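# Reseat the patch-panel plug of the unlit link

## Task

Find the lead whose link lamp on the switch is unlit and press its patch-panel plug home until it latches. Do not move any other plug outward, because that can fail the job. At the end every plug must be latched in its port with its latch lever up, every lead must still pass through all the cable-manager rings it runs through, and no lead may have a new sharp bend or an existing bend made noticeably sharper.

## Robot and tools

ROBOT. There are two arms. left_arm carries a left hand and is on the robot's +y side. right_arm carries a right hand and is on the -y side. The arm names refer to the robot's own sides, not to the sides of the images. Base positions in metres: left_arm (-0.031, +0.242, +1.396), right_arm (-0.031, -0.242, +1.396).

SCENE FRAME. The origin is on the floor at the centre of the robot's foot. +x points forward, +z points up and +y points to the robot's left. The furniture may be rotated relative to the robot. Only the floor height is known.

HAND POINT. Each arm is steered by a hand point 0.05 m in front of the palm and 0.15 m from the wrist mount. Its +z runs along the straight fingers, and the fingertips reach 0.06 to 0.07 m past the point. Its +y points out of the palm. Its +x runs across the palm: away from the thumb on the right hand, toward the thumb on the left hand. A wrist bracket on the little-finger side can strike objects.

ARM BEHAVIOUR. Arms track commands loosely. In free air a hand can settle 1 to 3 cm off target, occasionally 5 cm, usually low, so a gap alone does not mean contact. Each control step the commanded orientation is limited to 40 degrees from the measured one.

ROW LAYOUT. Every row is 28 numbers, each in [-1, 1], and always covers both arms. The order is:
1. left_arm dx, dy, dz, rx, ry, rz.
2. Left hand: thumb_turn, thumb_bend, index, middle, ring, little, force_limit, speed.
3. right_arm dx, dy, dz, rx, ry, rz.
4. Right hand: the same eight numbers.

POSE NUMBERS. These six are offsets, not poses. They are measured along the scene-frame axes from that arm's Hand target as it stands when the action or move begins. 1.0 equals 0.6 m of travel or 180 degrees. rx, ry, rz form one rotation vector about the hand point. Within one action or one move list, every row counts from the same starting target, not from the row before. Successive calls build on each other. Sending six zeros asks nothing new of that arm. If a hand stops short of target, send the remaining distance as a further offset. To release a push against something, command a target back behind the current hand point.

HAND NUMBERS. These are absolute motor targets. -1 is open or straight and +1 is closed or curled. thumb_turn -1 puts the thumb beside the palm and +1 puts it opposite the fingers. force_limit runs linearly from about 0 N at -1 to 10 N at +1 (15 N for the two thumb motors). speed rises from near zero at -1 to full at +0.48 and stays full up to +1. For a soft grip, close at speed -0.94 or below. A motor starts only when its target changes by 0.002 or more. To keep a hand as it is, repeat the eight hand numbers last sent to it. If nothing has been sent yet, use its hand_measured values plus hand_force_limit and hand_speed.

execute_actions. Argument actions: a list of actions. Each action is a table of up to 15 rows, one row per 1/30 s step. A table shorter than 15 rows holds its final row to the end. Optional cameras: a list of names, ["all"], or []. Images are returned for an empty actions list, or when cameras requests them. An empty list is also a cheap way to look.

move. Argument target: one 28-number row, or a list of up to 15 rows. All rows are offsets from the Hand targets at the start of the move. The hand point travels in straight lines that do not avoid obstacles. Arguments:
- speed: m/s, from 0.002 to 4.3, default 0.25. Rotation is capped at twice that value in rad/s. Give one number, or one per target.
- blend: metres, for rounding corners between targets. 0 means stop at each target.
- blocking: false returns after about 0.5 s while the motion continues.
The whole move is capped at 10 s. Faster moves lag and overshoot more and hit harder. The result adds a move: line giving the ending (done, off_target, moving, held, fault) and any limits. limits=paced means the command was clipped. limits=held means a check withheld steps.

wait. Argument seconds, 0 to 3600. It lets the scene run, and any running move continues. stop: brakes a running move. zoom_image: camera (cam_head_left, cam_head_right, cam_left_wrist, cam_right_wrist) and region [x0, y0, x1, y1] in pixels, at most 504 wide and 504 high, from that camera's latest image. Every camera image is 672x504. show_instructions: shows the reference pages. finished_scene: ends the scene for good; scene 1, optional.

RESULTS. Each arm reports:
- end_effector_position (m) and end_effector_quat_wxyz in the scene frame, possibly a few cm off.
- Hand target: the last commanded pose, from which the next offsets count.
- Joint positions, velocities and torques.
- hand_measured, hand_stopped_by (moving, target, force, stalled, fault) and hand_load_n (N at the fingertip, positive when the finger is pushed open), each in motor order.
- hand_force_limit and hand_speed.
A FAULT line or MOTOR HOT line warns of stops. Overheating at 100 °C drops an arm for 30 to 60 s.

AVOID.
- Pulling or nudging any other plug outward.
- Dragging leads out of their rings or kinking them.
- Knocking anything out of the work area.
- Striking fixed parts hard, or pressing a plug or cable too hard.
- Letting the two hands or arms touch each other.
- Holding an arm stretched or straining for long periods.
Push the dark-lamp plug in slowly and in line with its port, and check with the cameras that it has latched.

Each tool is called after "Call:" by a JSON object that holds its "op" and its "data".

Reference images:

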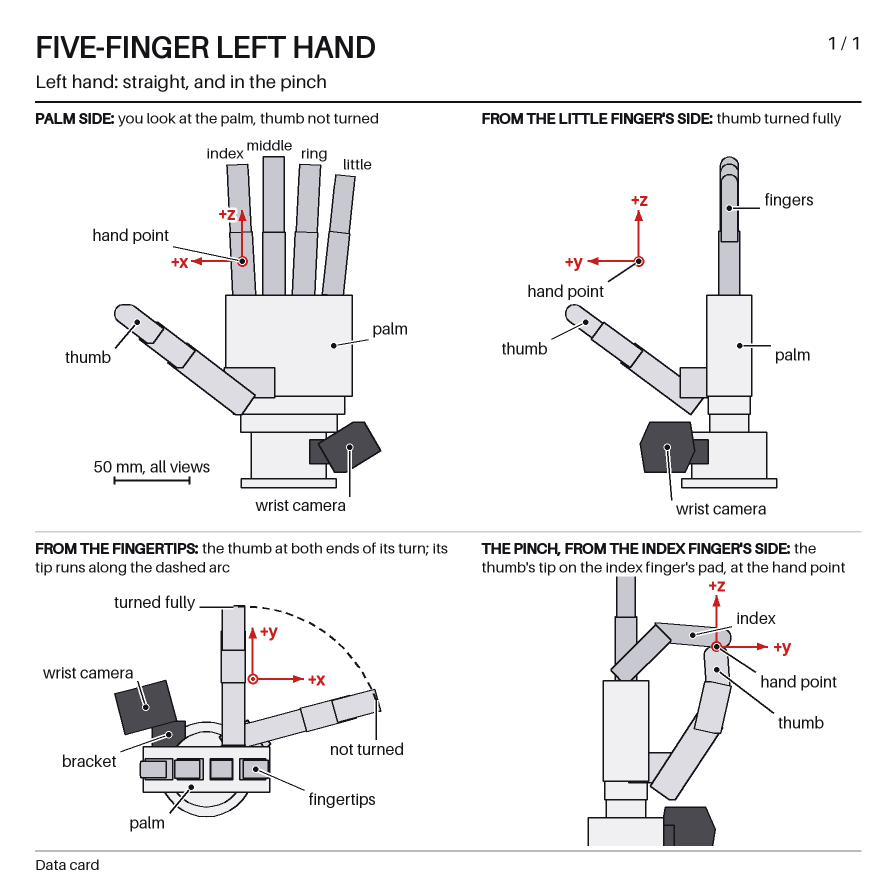

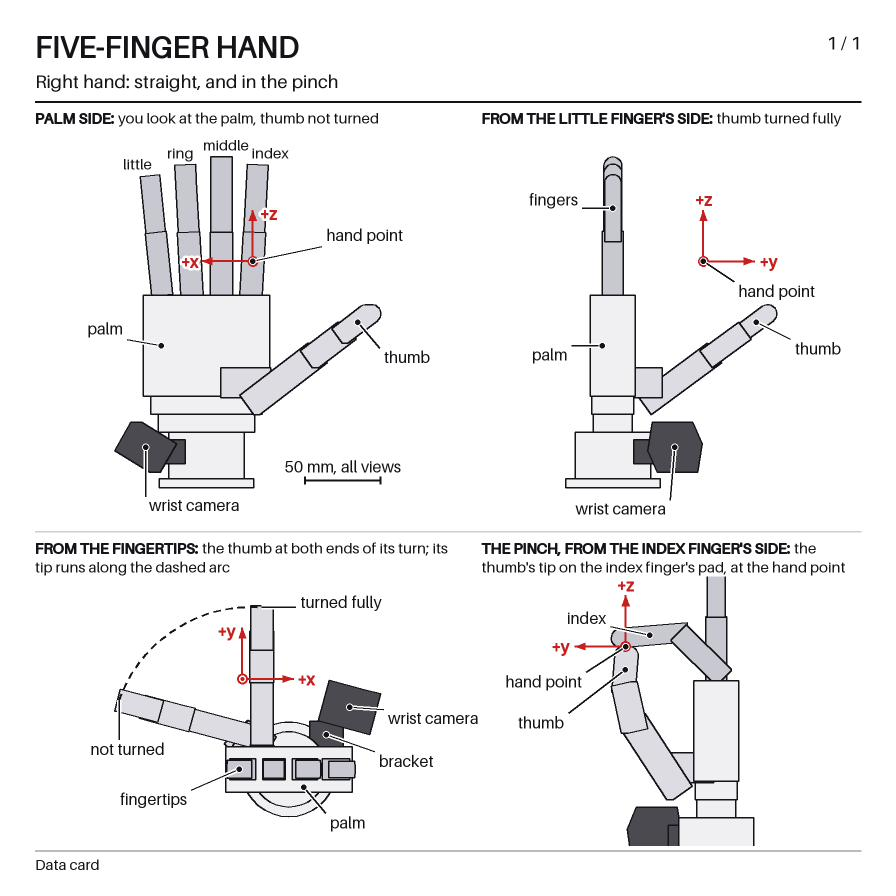

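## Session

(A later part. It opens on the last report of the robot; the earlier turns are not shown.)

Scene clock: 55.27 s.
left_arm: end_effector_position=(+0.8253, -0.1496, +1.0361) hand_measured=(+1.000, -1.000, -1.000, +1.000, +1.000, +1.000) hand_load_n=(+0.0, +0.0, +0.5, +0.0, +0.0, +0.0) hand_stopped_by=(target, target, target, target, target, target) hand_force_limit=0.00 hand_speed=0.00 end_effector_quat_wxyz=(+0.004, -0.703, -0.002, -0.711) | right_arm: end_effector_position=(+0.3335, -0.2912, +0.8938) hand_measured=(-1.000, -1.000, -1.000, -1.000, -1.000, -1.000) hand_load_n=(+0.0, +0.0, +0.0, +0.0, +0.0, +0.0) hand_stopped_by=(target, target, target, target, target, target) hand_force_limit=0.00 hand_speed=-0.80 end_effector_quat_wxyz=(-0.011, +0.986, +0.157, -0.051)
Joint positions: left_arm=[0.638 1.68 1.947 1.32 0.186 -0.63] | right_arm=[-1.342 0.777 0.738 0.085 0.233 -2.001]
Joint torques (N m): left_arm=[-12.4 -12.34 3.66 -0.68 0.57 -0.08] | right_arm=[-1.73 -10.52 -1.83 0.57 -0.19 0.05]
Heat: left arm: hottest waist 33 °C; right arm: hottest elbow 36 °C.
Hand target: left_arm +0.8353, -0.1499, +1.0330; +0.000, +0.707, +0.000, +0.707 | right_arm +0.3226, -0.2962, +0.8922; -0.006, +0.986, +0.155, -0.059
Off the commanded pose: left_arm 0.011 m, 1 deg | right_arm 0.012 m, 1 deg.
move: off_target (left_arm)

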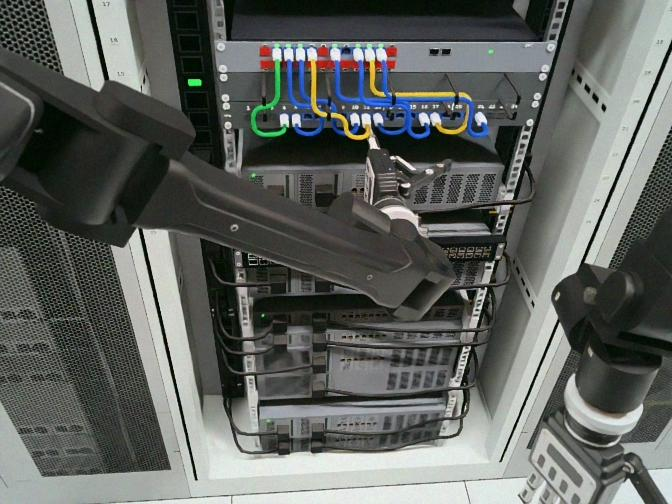

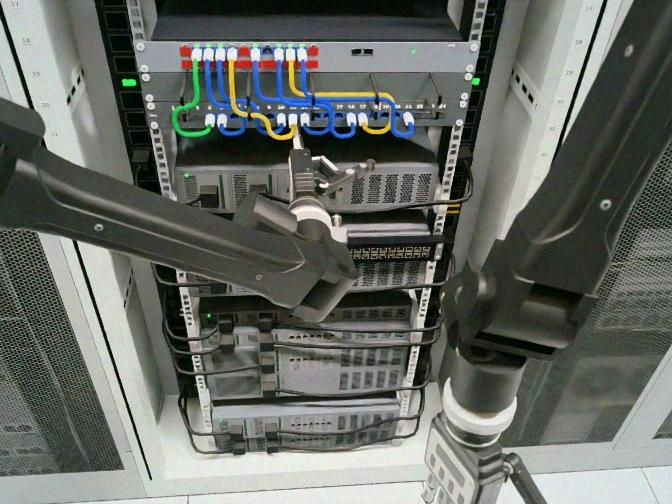

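Call:
{"op": "move", "data": {"target": [[-0.035,0.005,-0.005,0,0,0,1,-1,-1,1,1,1,0,0,0,0,0,0,0,0,-1,-1,-1,-1,-1,-1,0,-0.8],[-0.02,0.009,-0.005,0,0,0,1,-1,-1,1,1,1,0,0,0,0,0,0,0,0,-1,-1,-1,-1,-1,-1,0,-0.8]], "speed": 0.02, "cameras": ["cam_head_left","cam_head_right"]}}

Call:
{"op": "zoom_image", "data": {"camera": "cam_head_left", "region": [357, 105, 387, 140]}}

Call:
{"op": "zoom_image", "data": {"camera": "cam_head_right", "region": [285, 105, 315, 140]}}

Scene clock: 63.17 s.
left_arm: end_effector_position=(+0.8154, -0.1569, +1.0327) hand_measured=(+1.000, -1.000, -1.000, +1.000, +1.000, +1.000) hand_load_n=(-0.5, +0.0, +0.0, +0.0, +0.0, +0.0) hand_stopped_by=(target, target, target, target, target, target) hand_force_limit=0.00 hand_speed=0.00 end_effector_quat_wxyz=(-0.005, -0.709, +0.002, -0.706) | right_arm: end_effector_position=(+0.3335, -0.2912, +0.8938) hand_measured=(-1.000, -1.000, -1.000, -1.000, -1.000, -1.000) hand_load_n=(+0.0, +0.0, +0.0, +0.0, +0.0, +0.0) hand_stopped_by=(target, target, target, target, target, target) hand_force_limit=0.00 hand_speed=-0.80 end_effector_quat_wxyz=(-0.011, +0.986, +0.157, -0.051)
Joint positions: left_arm=[0.638 1.678 1.92 1.322 0.184 -0.632] | right_arm=[-1.342 0.777 0.738 0.085 0.233 -2.001]
Joint torques (N m): left_arm=[-11.52 -13.57 1.84 0.65 0.6 -0.2] | right_arm=[-1.55 -10.58 -1.87 0.61 -0.2 0.05]
Heat: left arm: hottest waist 33 °C; right arm: hottest elbow 36 °C.
Hand target: left_arm +0.8234, -0.1444, +1.0300; +0.000, +0.707, +0.000, +0.707 | right_arm +0.3226, -0.2962, +0.8922; -0.006, +0.986, +0.155, -0.059
Off the commanded pose: left_arm 0.015 m, 1 deg | right_arm 0.012 m, 1 deg.
move: off_target (left_arm)

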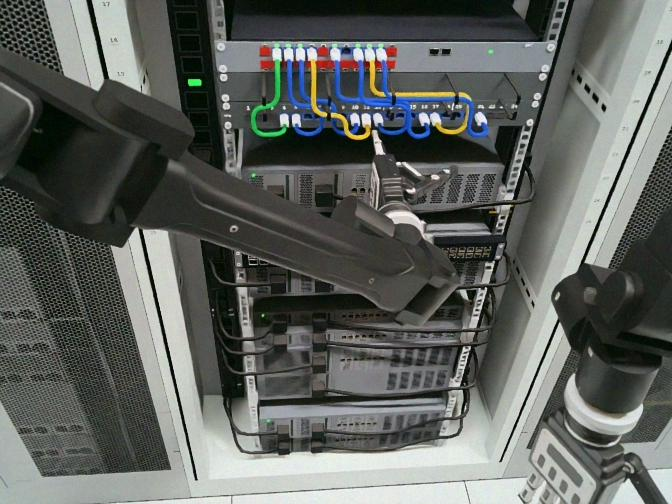

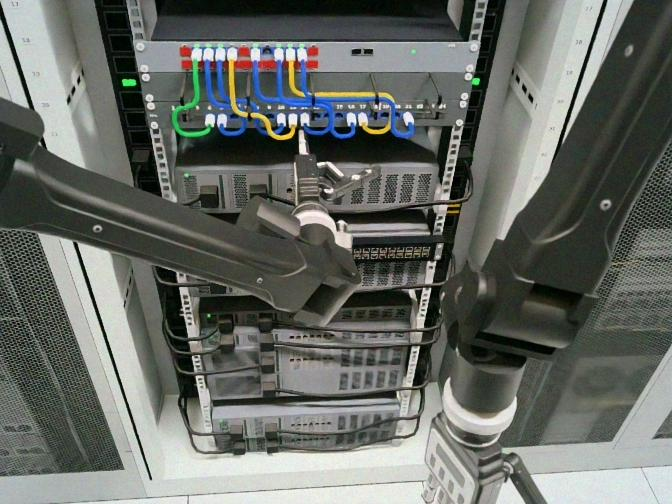

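Scaled by 14.400 from the camera's image (finer frame: 960x720).

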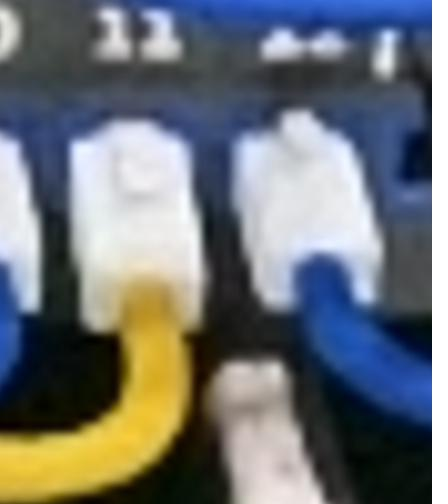

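Scaled by 14.400 from the camera's image (finer frame: 960x720).

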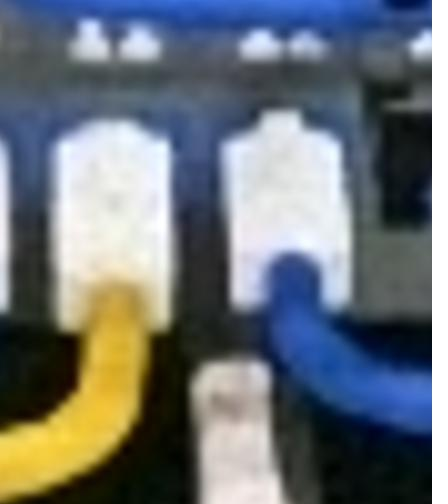

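Call:
{"op": "move", "data": {"target": [[-0.03,0.0,0.0,0,0,0,1,-1,-1,1,1,1,0,0,0,0,0,0,0,0,-1,-1,-1,-1,-1,-1,0,-0.8],[-0.03,0.0157,0.0117,0,0,0,1,-1,-1,1,1,1,0,0,0,0,0,0,0,0,-1,-1,-1,-1,-1,-1,0,-0.8]], "speed": 0.03, "cameras": ["cam_head_left","cam_head_right"]}}

Call:
{"op": "zoom_image", "data": {"camera": "cam_head_left", "region": [340, 95, 400, 155]}}

Call:
{"op": "zoom_image", "data": {"camera": "cam_head_right", "region": [265, 95, 325, 155]}}

Scene clock: 65.63 s.
left_arm: end_effector_position=(+0.8036, -0.1476, +1.0379) hand_measured=(+1.000, -1.000, -1.000, +1.000, +1.000, +1.000) hand_load_n=(+0.0, +0.0, +0.0, +0.0, +0.0, +0.0) hand_stopped_by=(target, target, target, target, target, target) hand_force_limit=0.00 hand_speed=0.00 end_effector_quat_wxyz=(-0.008, -0.711, +0.005, -0.703) | right_arm: end_effector_position=(+0.3335, -0.2912, +0.8938) hand_measured=(-1.000, -1.000, -1.000, -1.000, -1.000, -1.000) hand_load_n=(+0.0, -0.5, +0.0, +0.0, +0.0, +0.0) hand_stopped_by=(target, target, target, target, target, target) hand_force_limit=0.00 hand_speed=-0.80 end_effector_quat_wxyz=(-0.011, +0.986, +0.157, -0.051)
Joint positions: left_arm=[0.645 1.633 1.833 1.355 0.184 -0.638] | right_arm=[-1.342 0.777 0.738 0.085 0.233 -2.001]
Joint torques (N m): left_arm=[-10.4 -13.33 0.31 1.78 0.63 -0.23] | right_arm=[-1.49 -10.52 -1.81 0.55 -0.2 0.06]
Heat: left arm: hottest waist 33 °C; right arm: hottest elbow 36 °C.
Hand target: left_arm +0.8053, -0.1350, +1.0369; +0.000, +0.707, +0.000, +0.707 | right_arm +0.3226, -0.2962, +0.8922; -0.006, +0.986, +0.155, -0.059
Off the commanded pose: left_arm 0.013 m, 1 deg | right_arm 0.012 m, 1 deg.
move: off_target (left_arm)

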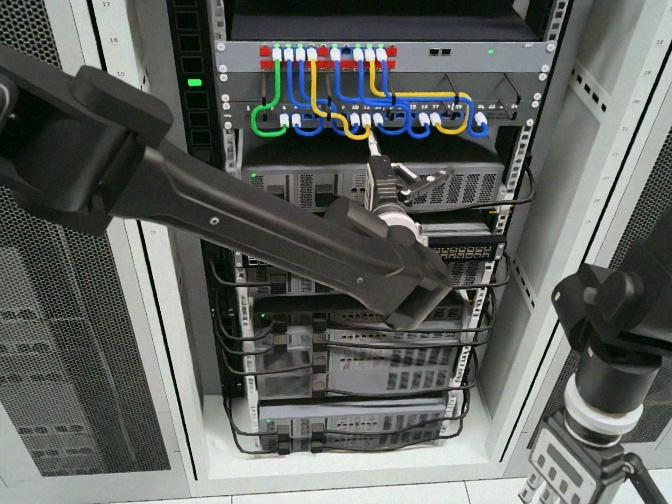

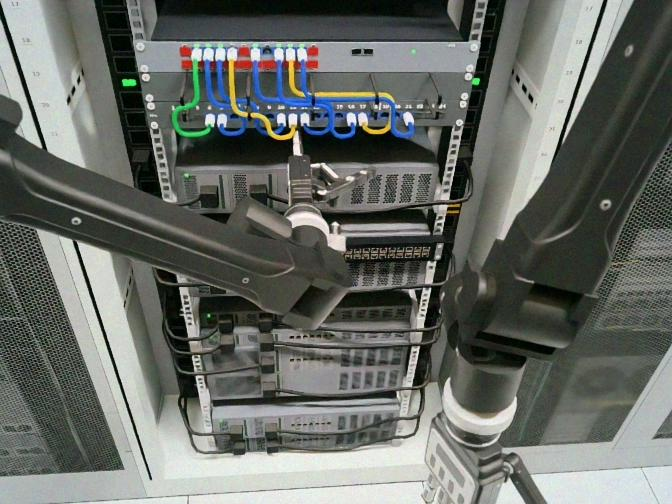

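Scaled by 8.400 from the camera's image (finer frame: 960x720).

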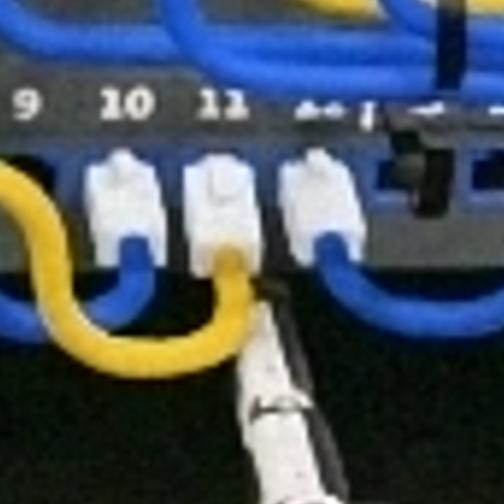

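Scaled by 8.400 from the camera's image (finer frame: 960x720).

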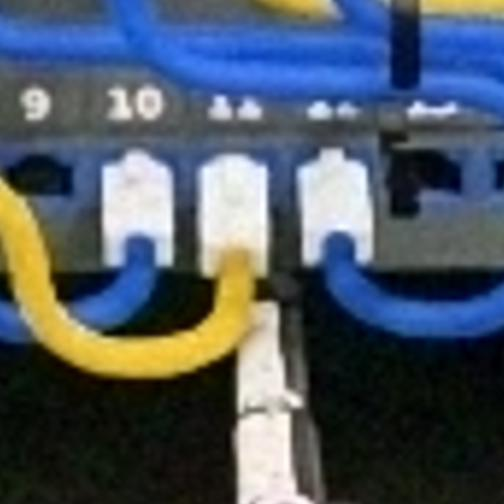

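Call:
{"op": "move", "data": {"target": [[0.011,-0.0258,-0.0098,0,0,0,1,-1,-1,1,1,1,0,0,0,0,0,0,0,0,-1,-1,-1,-1,-1,-1,0,-0.8],[0.0445,-0.0258,-0.0098,0,0,0,1,-1,-1,1,1,1,0,0,0,0,0,0,0,0,-1,-1,-1,-1,-1,-1,0,-0.8]], "speed": 0.02, "cameras": ["cam_head_left","cam_head_right"]}}

Call:
{"op": "zoom_image", "data": {"camera": "cam_head_left", "region": [357, 105, 387, 140]}}

Call:
{"op": "zoom_image", "data": {"camera": "cam_head_right", "region": [285, 105, 315, 140]}}

Scene clock: 68.53 s.
left_arm: end_effector_position=(+0.8253, -0.1466, +1.0336) hand_measured=(+1.000, -1.000, -1.000, +1.000, +1.000, +1.000) hand_load_n=(+0.0, +0.0, +0.5, +0.0, +0.0, +0.0) hand_stopped_by=(target, target, target, target, target, target) hand_force_limit=0.00 hand_speed=0.00 end_effector_quat_wxyz=(+0.005, -0.703, -0.003, -0.711) | right_arm: end_effector_position=(+0.3335, -0.2912, +0.8938) hand_measured=(-1.000, -1.000, -1.000, -1.000, -1.000, -1.000) hand_load_n=(+0.0, +0.0, +0.0, +0.0, +0.0, +0.0) hand_stopped_by=(target, target, target, target, target, target) hand_force_limit=0.00 hand_speed=-0.80 end_effector_quat_wxyz=(-0.011, +0.986, +0.157, -0.051)
Joint positions: left_arm=[0.645 1.68 1.949 1.323 0.184 -0.638] | right_arm=[-1.342 0.777 0.738 0.085 0.233 -2.001]
Joint torques (N m): left_arm=[-11.93 -12.04 3.28 -0.5 0.62 -0.05] | right_arm=[-1.79 -10.64 -1.8 0.59 -0.19 0.05]
Heat: left arm: hottest waist 33 °C; right arm: hottest elbow 36 °C.
Hand target: left_arm +0.8320, -0.1504, +1.0311; +0.000, +0.707, +0.000, +0.707 | right_arm +0.3226, -0.2962, +0.8922; -0.006, +0.986, +0.155, -0.059
Off the commanded pose: left_arm 0.008 m, 1 deg | right_arm 0.012 m, 1 deg.
move: done

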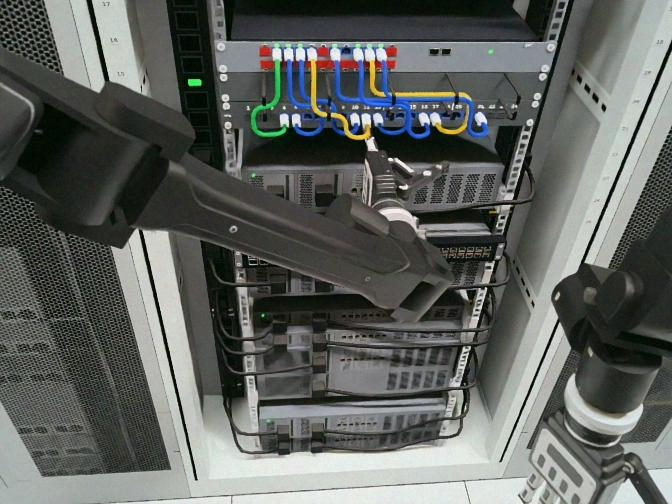

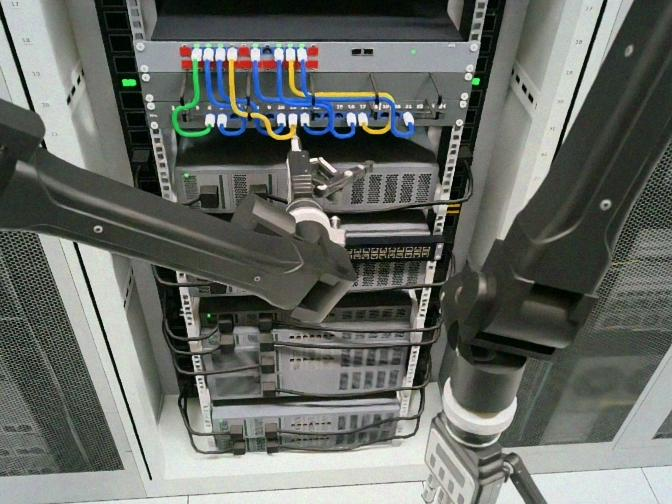

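Scaled by 14.400 from the camera's image (finer frame: 960x720).

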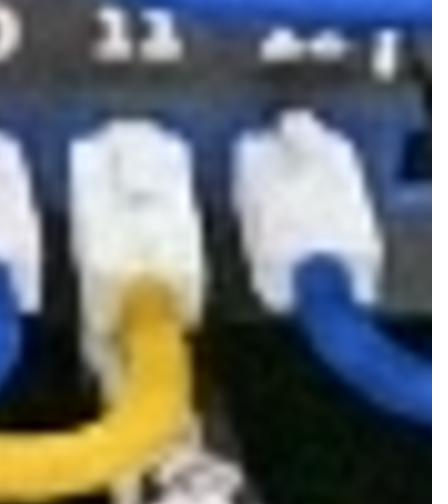

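Scaled by 14.400 from the camera's image (finer frame: 960x720).

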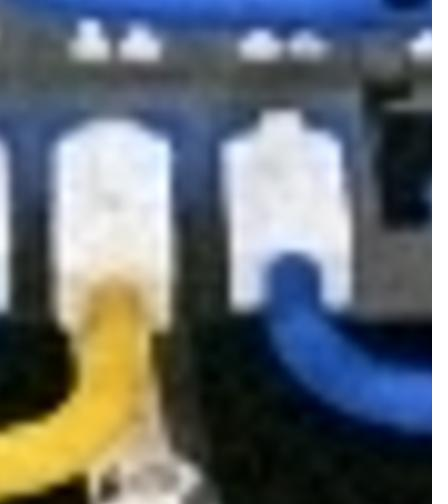

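Call:
{"op": "wait", "data": {"seconds": 0.1, "cameras": ["cam_head_left","cam_head_right","cam_left_wrist"]}}

Call:
{"op": "zoom_image", "data": {"camera": "cam_head_left", "region": [340, 95, 400, 155]}}

Call:
{"op": "zoom_image", "data": {"camera": "cam_head_right", "region": [265, 95, 325, 155]}}

Scene clock: 69.17 s.
left_arm: end_effector_position=(+0.8253, -0.1468, +1.0335) hand_measured=(+1.000, -1.000, -1.000, +1.000, +1.000, +1.000) hand_load_n=(-0.5, +0.0, +0.0, +0.0, +0.0, +0.0) hand_stopped_by=(target, target, target, target, target, target) hand_force_limit=0.00 hand_speed=0.00 end_effector_quat_wxyz=(+0.005, -0.703, -0.003, -0.711) | right_arm: end_effector_position=(+0.3335, -0.2912, +0.8938) hand_measured=(-1.000, -1.000, -1.000, -1.000, -1.000, -1.000) hand_load_n=(+0.0, +0.0, +0.0, +0.0, -0.5, +0.0) hand_stopped_by=(target, target, target, target, target, target) hand_force_limit=0.00 hand_speed=-0.80 end_effector_quat_wxyz=(-0.011, +0.986, +0.157, -0.051)
Joint positions: left_arm=[0.645 1.68 1.949 1.323 0.184 -0.638] | right_arm=[-1.342 0.777 0.738 0.085 0.233 -2.001]
Joint torques (N m): left_arm=[-12.81 -11.58 3.48 -0.64 0.61 -0.08] | right_arm=[-1.67 -10.58 -1.84 0.61 -0.2 0.05]
Heat: left arm: hottest waist 33 °C; right arm: hottest elbow 36 °C.
Hand target: left_arm +0.8320, -0.1505, +1.0310; +0.000, +0.707, +0.000, +0.707 | right_arm +0.3226, -0.2962, +0.8922; -0.006, +0.986, +0.155, -0.059
Off the commanded pose: left_arm 0.008 m, 1 deg | right_arm 0.012 m, 1 deg.
wait: 0.10 s; at rest from the start

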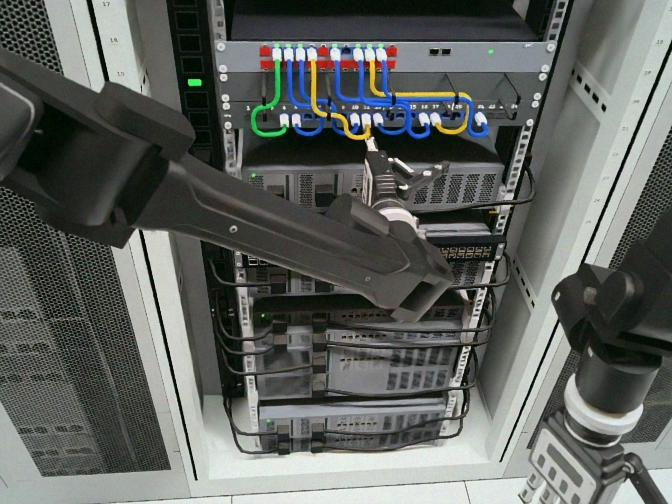

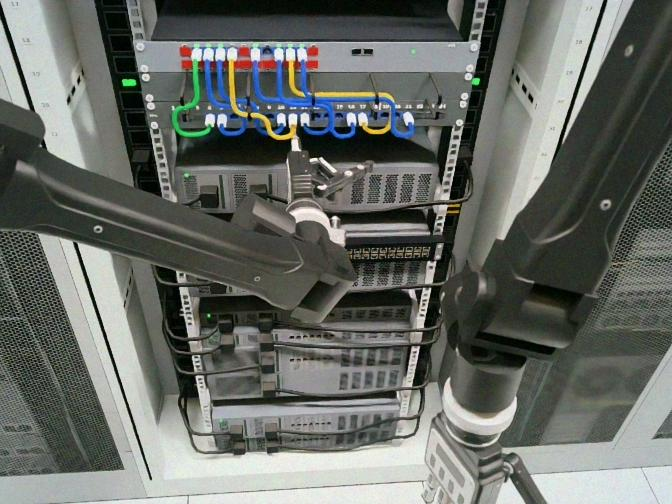

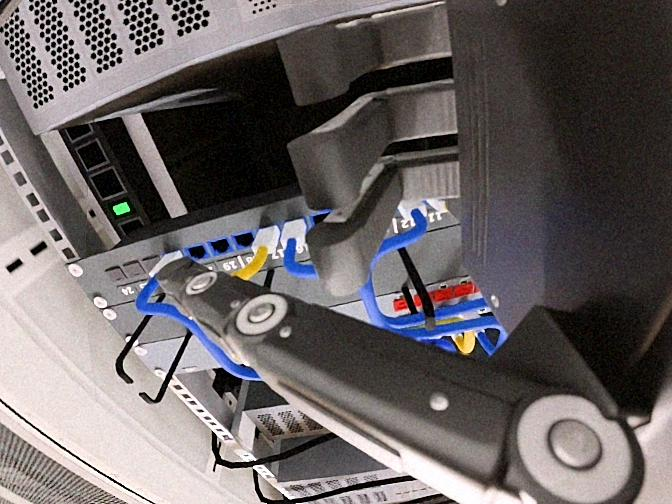

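Scaled by 8.400 from the camera's image (finer frame: 960x720).

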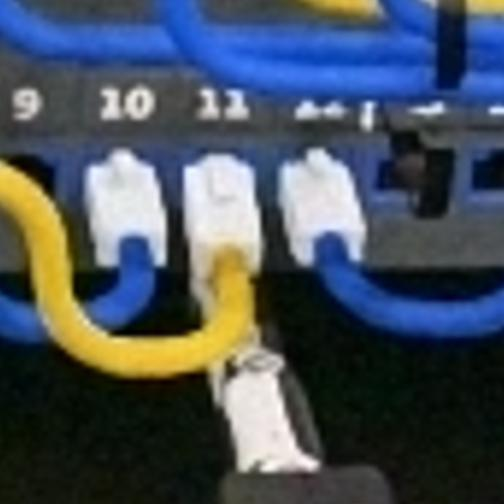

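Scaled by 8.400 from the camera's image (finer frame: 960x720).

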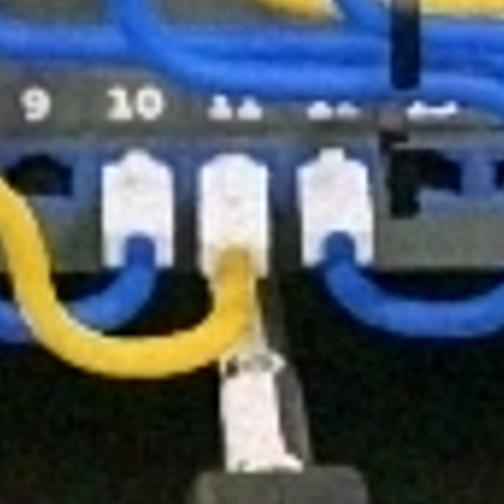

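Call:
{"op": "move", "data": {"target": [0.0133,0,0.005,0,0,0,1,-1,-1,1,1,1,0,0,0,0,0,0,0,0,-1,-1,-1,-1,-1,-1,0,-0.8], "speed": 0.02, "cameras": ["cam_head_left","cam_head_right"]}}

Call:
{"op": "zoom_image", "data": {"camera": "cam_head_left", "region": [340, 95, 400, 155]}}

Call:
{"op": "zoom_image", "data": {"camera": "cam_head_right", "region": [265, 95, 325, 155]}}

Scene clock: 70.50 s.
left_arm: end_effector_position=(+0.8260, -0.1473, +1.0331) hand_measured=(+1.000, -1.000, -1.000, +1.000, +1.000, +1.000) hand_load_n=(-0.5, +0.0, +1.0, +0.0, +0.0, +0.0) hand_stopped_by=(target, target, target, target, target, target) hand_force_limit=0.00 hand_speed=0.00 end_effector_quat_wxyz=(+0.005, -0.703, -0.003, -0.711) | right_arm: end_effector_position=(+0.3335, -0.2912, +0.8938) hand_measured=(-1.000, -1.000, -1.000, -1.000, -1.000, -1.000) hand_load_n=(+0.0, +0.0, +0.0, +0.0, +0.0, +0.0) hand_stopped_by=(target, target, target, target, target, target) hand_force_limit=0.00 hand_speed=-0.80 end_effector_quat_wxyz=(-0.011, +0.986, +0.157, -0.051)
Joint positions: left_arm=[0.645 1.683 1.955 1.32 0.185 -0.638] | right_arm=[-1.342 0.777 0.738 0.085 0.233 -2.001]
Joint torques (N m): left_arm=[-12.86 -12.63 4.33 -1.24 0.6 -0.01] | right_arm=[-1.67 -10.64 -1.8 0.53 -0.2 0.04]
Heat: left arm: hottest waist 33 °C; right arm: hottest elbow 36 °C.
Hand target: left_arm +0.8399, -0.1504, +1.0341; +0.000, +0.707, +0.000, +0.707 | right_arm +0.3226, -0.2962, +0.8922; -0.006, +0.986, +0.155, -0.059
Off the commanded pose: left_arm 0.014 m, 1 deg | right_arm 0.012 m, 1 deg.
move: off_target (left_arm)

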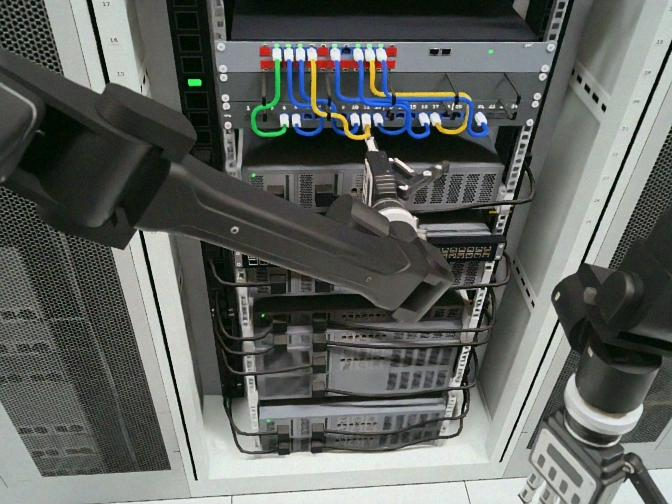

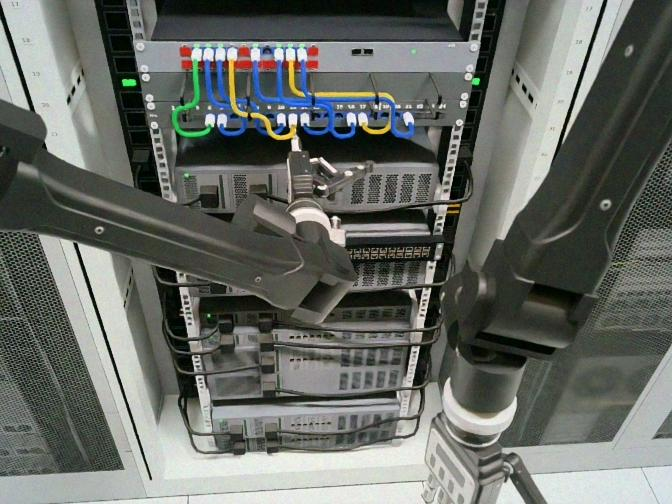

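Scaled by 8.400 from the camera's image (finer frame: 960x720).

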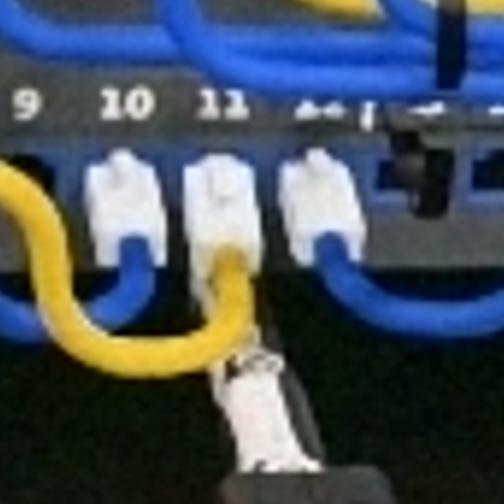

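Scaled by 8.400 from the camera's image (finer frame: 960x720).

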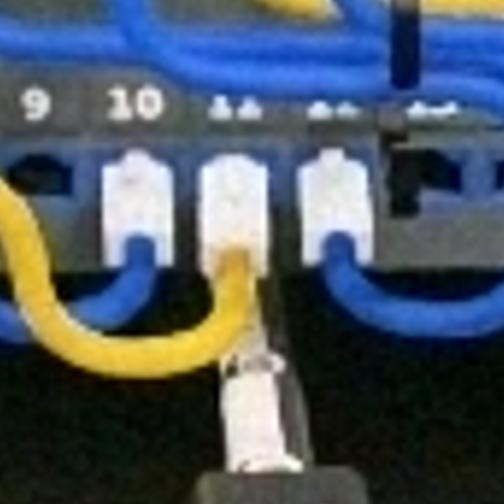

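Call:
{"op": "move", "data": {"target": [0.0133,0,0.004,0,0,0,1,-1,-1,1,1,1,0,0,0,0,0,0,0,0,-1,-1,-1,-1,-1,-1,0,-0.8], "speed": 0.02, "cameras": ["cam_head_left","cam_head_right"]}}

Call:
{"op": "zoom_image", "data": {"camera": "cam_head_left", "region": [340, 95, 400, 155]}}

Call:
{"op": "zoom_image", "data": {"camera": "cam_head_right", "region": [265, 95, 325, 155]}}

Scene clock: 71.50 s.
left_arm: end_effector_position=(+0.8268, -0.1473, +1.0331) hand_measured=(+1.000, -1.000, -1.000, +1.000, +1.000, +1.000) hand_load_n=(+0.0, +0.0, +1.0, +0.0, +0.0, +0.0) hand_stopped_by=(target, target, target, target, target, target) hand_force_limit=0.00 hand_speed=0.00 end_effector_quat_wxyz=(+0.006, -0.702, -0.004, -0.712) | right_arm: end_effector_position=(+0.3335, -0.2912, +0.8938) hand_measured=(-1.000, -1.000, -1.000, -1.000, -1.000, -1.000) hand_load_n=(+0.0, +0.0, +0.0, +0.0, +0.0, -0.5) hand_stopped_by=(target, target, target, target, target, target) hand_force_limit=0.00 hand_speed=-0.80 end_effector_quat_wxyz=(-0.011, +0.986, +0.157, -0.051)
Joint positions: left_arm=[0.645 1.686 1.961 1.32 0.185 -0.638] | right_arm=[-1.342 0.777 0.738 0.085 0.233 -2.001]
Joint torques (N m): left_arm=[-13.92 -12.63 5.12 -1.94 0.63 0.08] | right_arm=[-1.79 -10.7 -1.81 0.57 -0.2 0.04]
Heat: left arm: hottest waist 33 °C; right arm: hottest elbow 36 °C.
Hand target: left_arm +0.8480, -0.1504, +1.0365; +0.000, +0.707, +0.000, +0.707 | right_arm +0.3226, -0.2962, +0.8922; -0.006, +0.986, +0.155, -0.059
Off the commanded pose: left_arm 0.022 m, 1 deg | right_arm 0.012 m, 1 deg.
move: off_target (left_arm)

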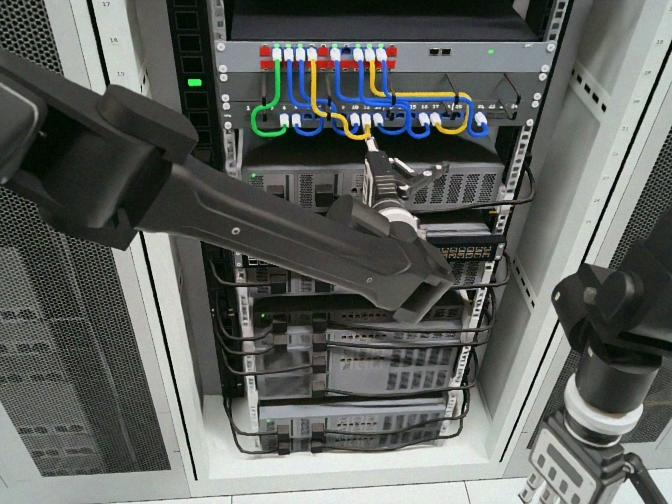

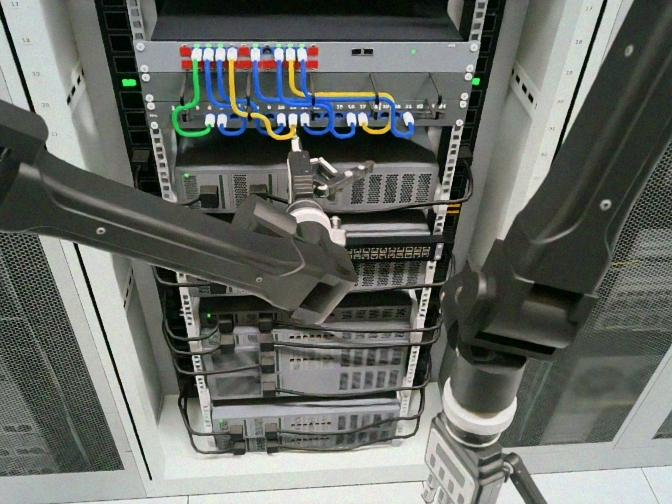

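Scaled by 8.400 from the camera's image (finer frame: 960x720).

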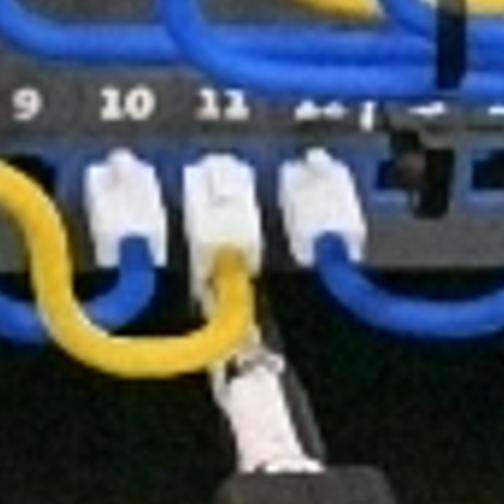

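Scaled by 8.400 from the camera's image (finer frame: 960x720).

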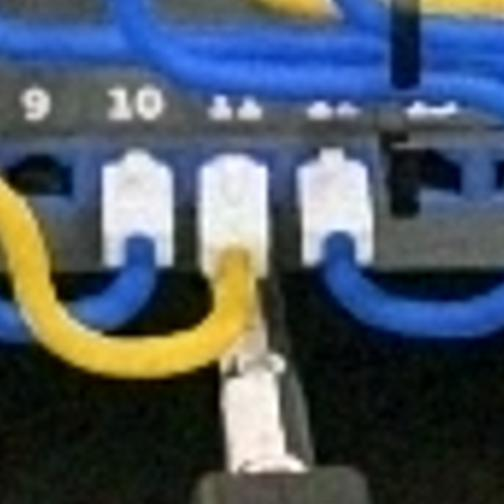

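Call:
{"op": "move", "data": {"target": [0.0167,0,0.004,0,0,0,1,-1,-1,1,1,1,0,0,0,0,0,0,0,0,-1,-1,-1,-1,-1,-1,0,-0.8], "speed": 0.02, "cameras": ["cam_head_left","cam_head_right"]}}

Call:
{"op": "zoom_image", "data": {"camera": "cam_head_left", "region": [340, 95, 400, 155]}}

Call:
{"op": "zoom_image", "data": {"camera": "cam_head_right", "region": [265, 95, 325, 155]}}

Scene clock: 72.50 s.
left_arm: end_effector_position=(+0.8276, -0.1475, +1.0330) hand_measured=(+1.000, -1.000, -1.000, +1.000, +1.000, +1.000) hand_load_n=(+0.0, +0.0, +1.5, +0.0, +0.0, +0.0) hand_stopped_by=(target, target, target, target, target, target) hand_force_limit=0.00 hand_speed=0.00 end_effector_quat_wxyz=(+0.007, -0.701, -0.004, -0.713) | right_arm: end_effector_position=(+0.3335, -0.2912, +0.8938) hand_measured=(-1.000, -1.000, -1.000, -1.000, -1.000, -1.000) hand_load_n=(+0.0, +0.0, +0.0, +0.0, +0.0, +0.0) hand_stopped_by=(target, target, target, target, target, target) hand_force_limit=0.00 hand_speed=-0.80 end_effector_quat_wxyz=(-0.011, +0.986, +0.157, -0.051)
Joint positions: left_arm=[0.645 1.69 1.968 1.32 0.187 -0.638] | right_arm=[-1.342 0.777 0.738 0.085 0.233 -2.001]
Joint torques (N m): left_arm=[-14.39 -13.33 6.26 -3 0.55 0.11] | right_arm=[-1.44 -10.64 -1.84 0.55 -0.2 0.06]
Heat: left arm: hottest waist 33 °C; right arm: hottest elbow 36 °C.
Hand target: left_arm +0.8579, -0.1505, +1.0389; +0.000, +0.707, +0.000, +0.707 | right_arm +0.3226, -0.2962, +0.8922; -0.006, +0.986, +0.155, -0.059
Off the commanded pose: left_arm 0.031 m, 1 deg | right_arm 0.012 m, 1 deg.
move: off_target (left_arm)

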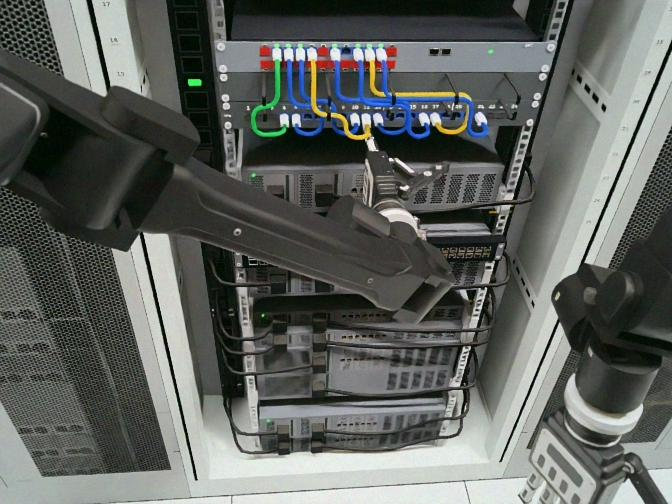

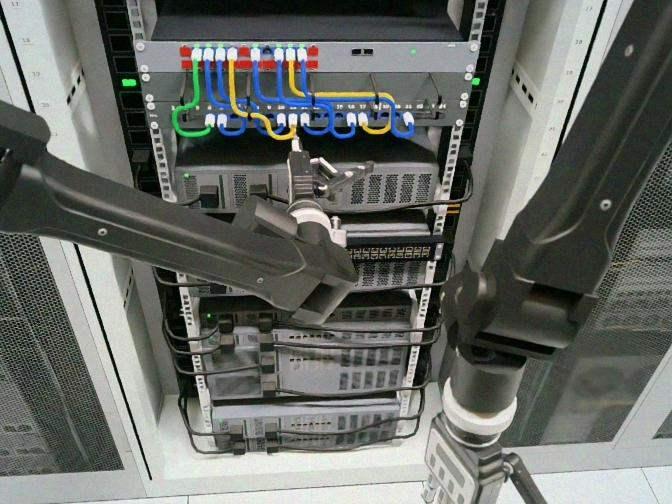

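Scaled by 8.400 from the camera's image (finer frame: 960x720).

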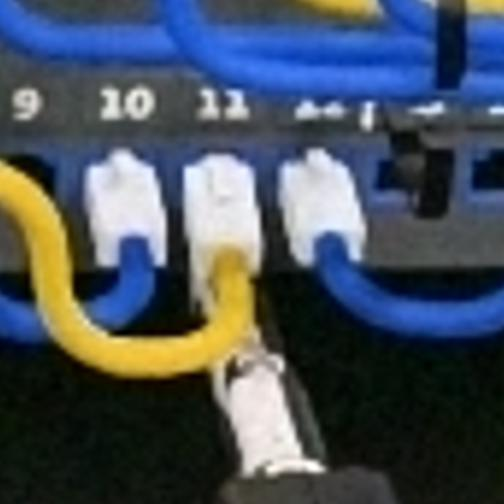

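Scaled by 8.400 from the camera's image (finer frame: 960x720).

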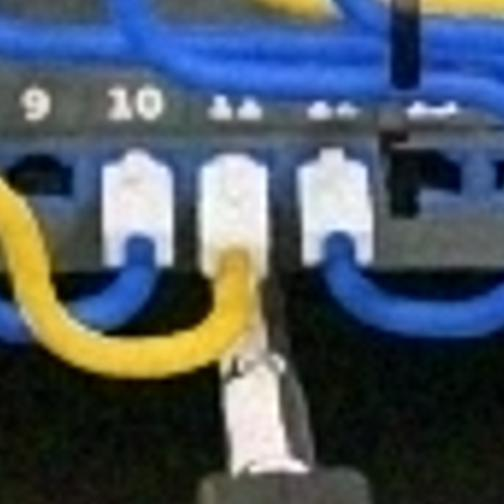

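Call:
{"op": "move", "data": {"target": [0.0167,0,0.003,0,0,0,1,-1,-1,1,1,1,0,0,0,0,0,0,0,0,-1,-1,-1,-1,-1,-1,0,-0.8], "speed": 0.02, "cameras": ["cam_head_left","cam_head_right"]}}

Call:
{"op": "zoom_image", "data": {"camera": "cam_head_left", "region": [340, 95, 400, 155]}}

Call:
{"op": "zoom_image", "data": {"camera": "cam_head_right", "region": [265, 95, 325, 155]}}

Scene clock: 73.43 s.
left_arm: end_effector_position=(+0.8286, -0.1474, +1.0333) hand_measured=(+1.000, -1.000, -1.000, +1.000, +1.000, +1.000) hand_load_n=(-0.5, +0.0, +2.0, +0.0, +0.0, +0.0) hand_stopped_by=(target, target, target, target, target, target) hand_force_limit=0.00 hand_speed=0.00 end_effector_quat_wxyz=(+0.007, -0.700, -0.006, -0.714) | right_arm: end_effector_position=(+0.3335, -0.2912, +0.8938) hand_measured=(-1.000, -1.000, -1.000, -1.000, -1.000, -1.000) hand_load_n=(+0.0, +0.0, +0.0, +0.0, +0.0, +0.0) hand_stopped_by=(target, target, target, target, target, target) hand_force_limit=0.00 hand_speed=-0.80 end_effector_quat_wxyz=(-0.011, +0.986, +0.157, -0.051)
Joint positions: left_arm=[0.645 1.694 1.976 1.32 0.188 -0.642] | right_arm=[-1.342 0.777 0.738 0.085 0.233 -2.001]
Joint torques (N m): left_arm=[-15.27 -13.86 7.12 -3.78 0.5 0.21] | right_arm=[-1.44 -10.52 -1.81 0.58 -0.19 0.05]
Heat: left arm: hottest waist 33 °C; right arm: hottest elbow 36 °C.
Hand target: left_arm +0.8681, -0.1504, +1.0407; +0.000, +0.707, +0.000, +0.707 | right_arm +0.3226, -0.2962, +0.8922; -0.006, +0.986, +0.155, -0.059
Off the commanded pose: left_arm 0.040 m, 2 deg | right_arm 0.012 m, 1 deg.
move: off_target (left_arm)

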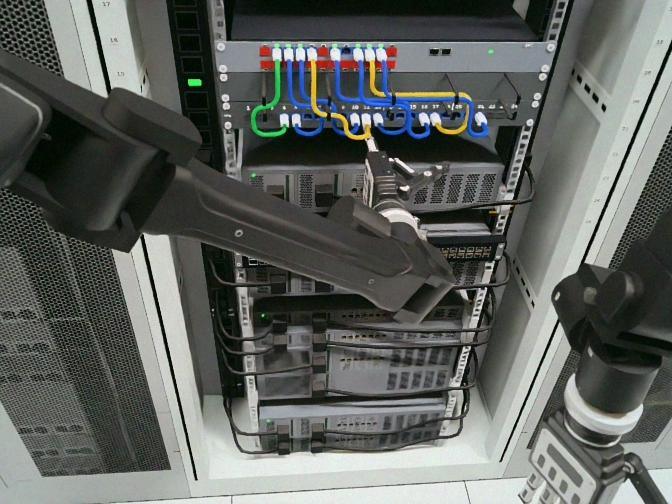

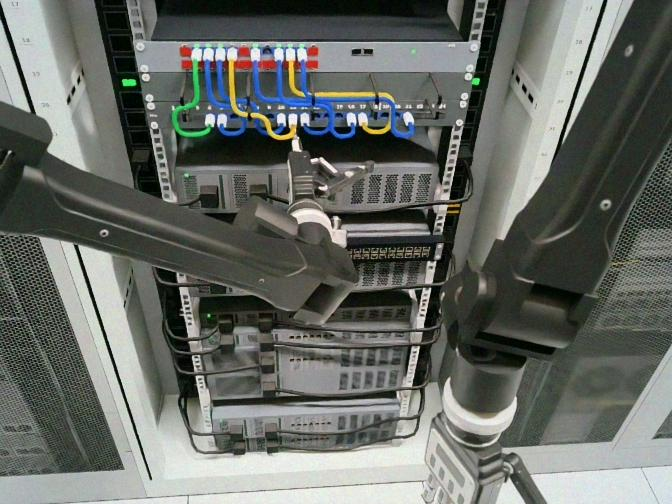

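Scaled by 8.400 from the camera's image (finer frame: 960x720).

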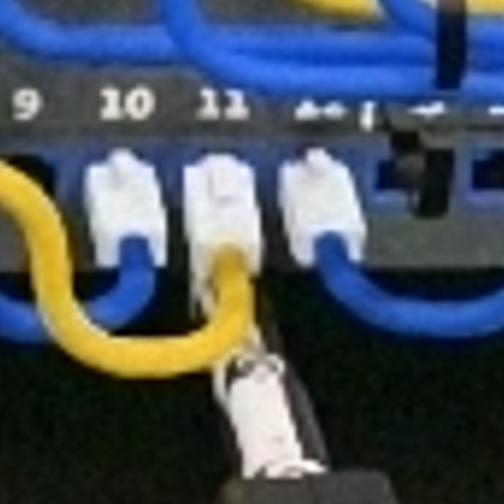

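Scaled by 8.400 from the camera's image (finer frame: 960x720).

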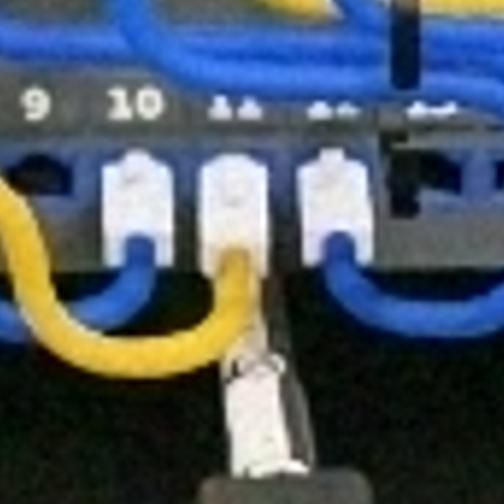

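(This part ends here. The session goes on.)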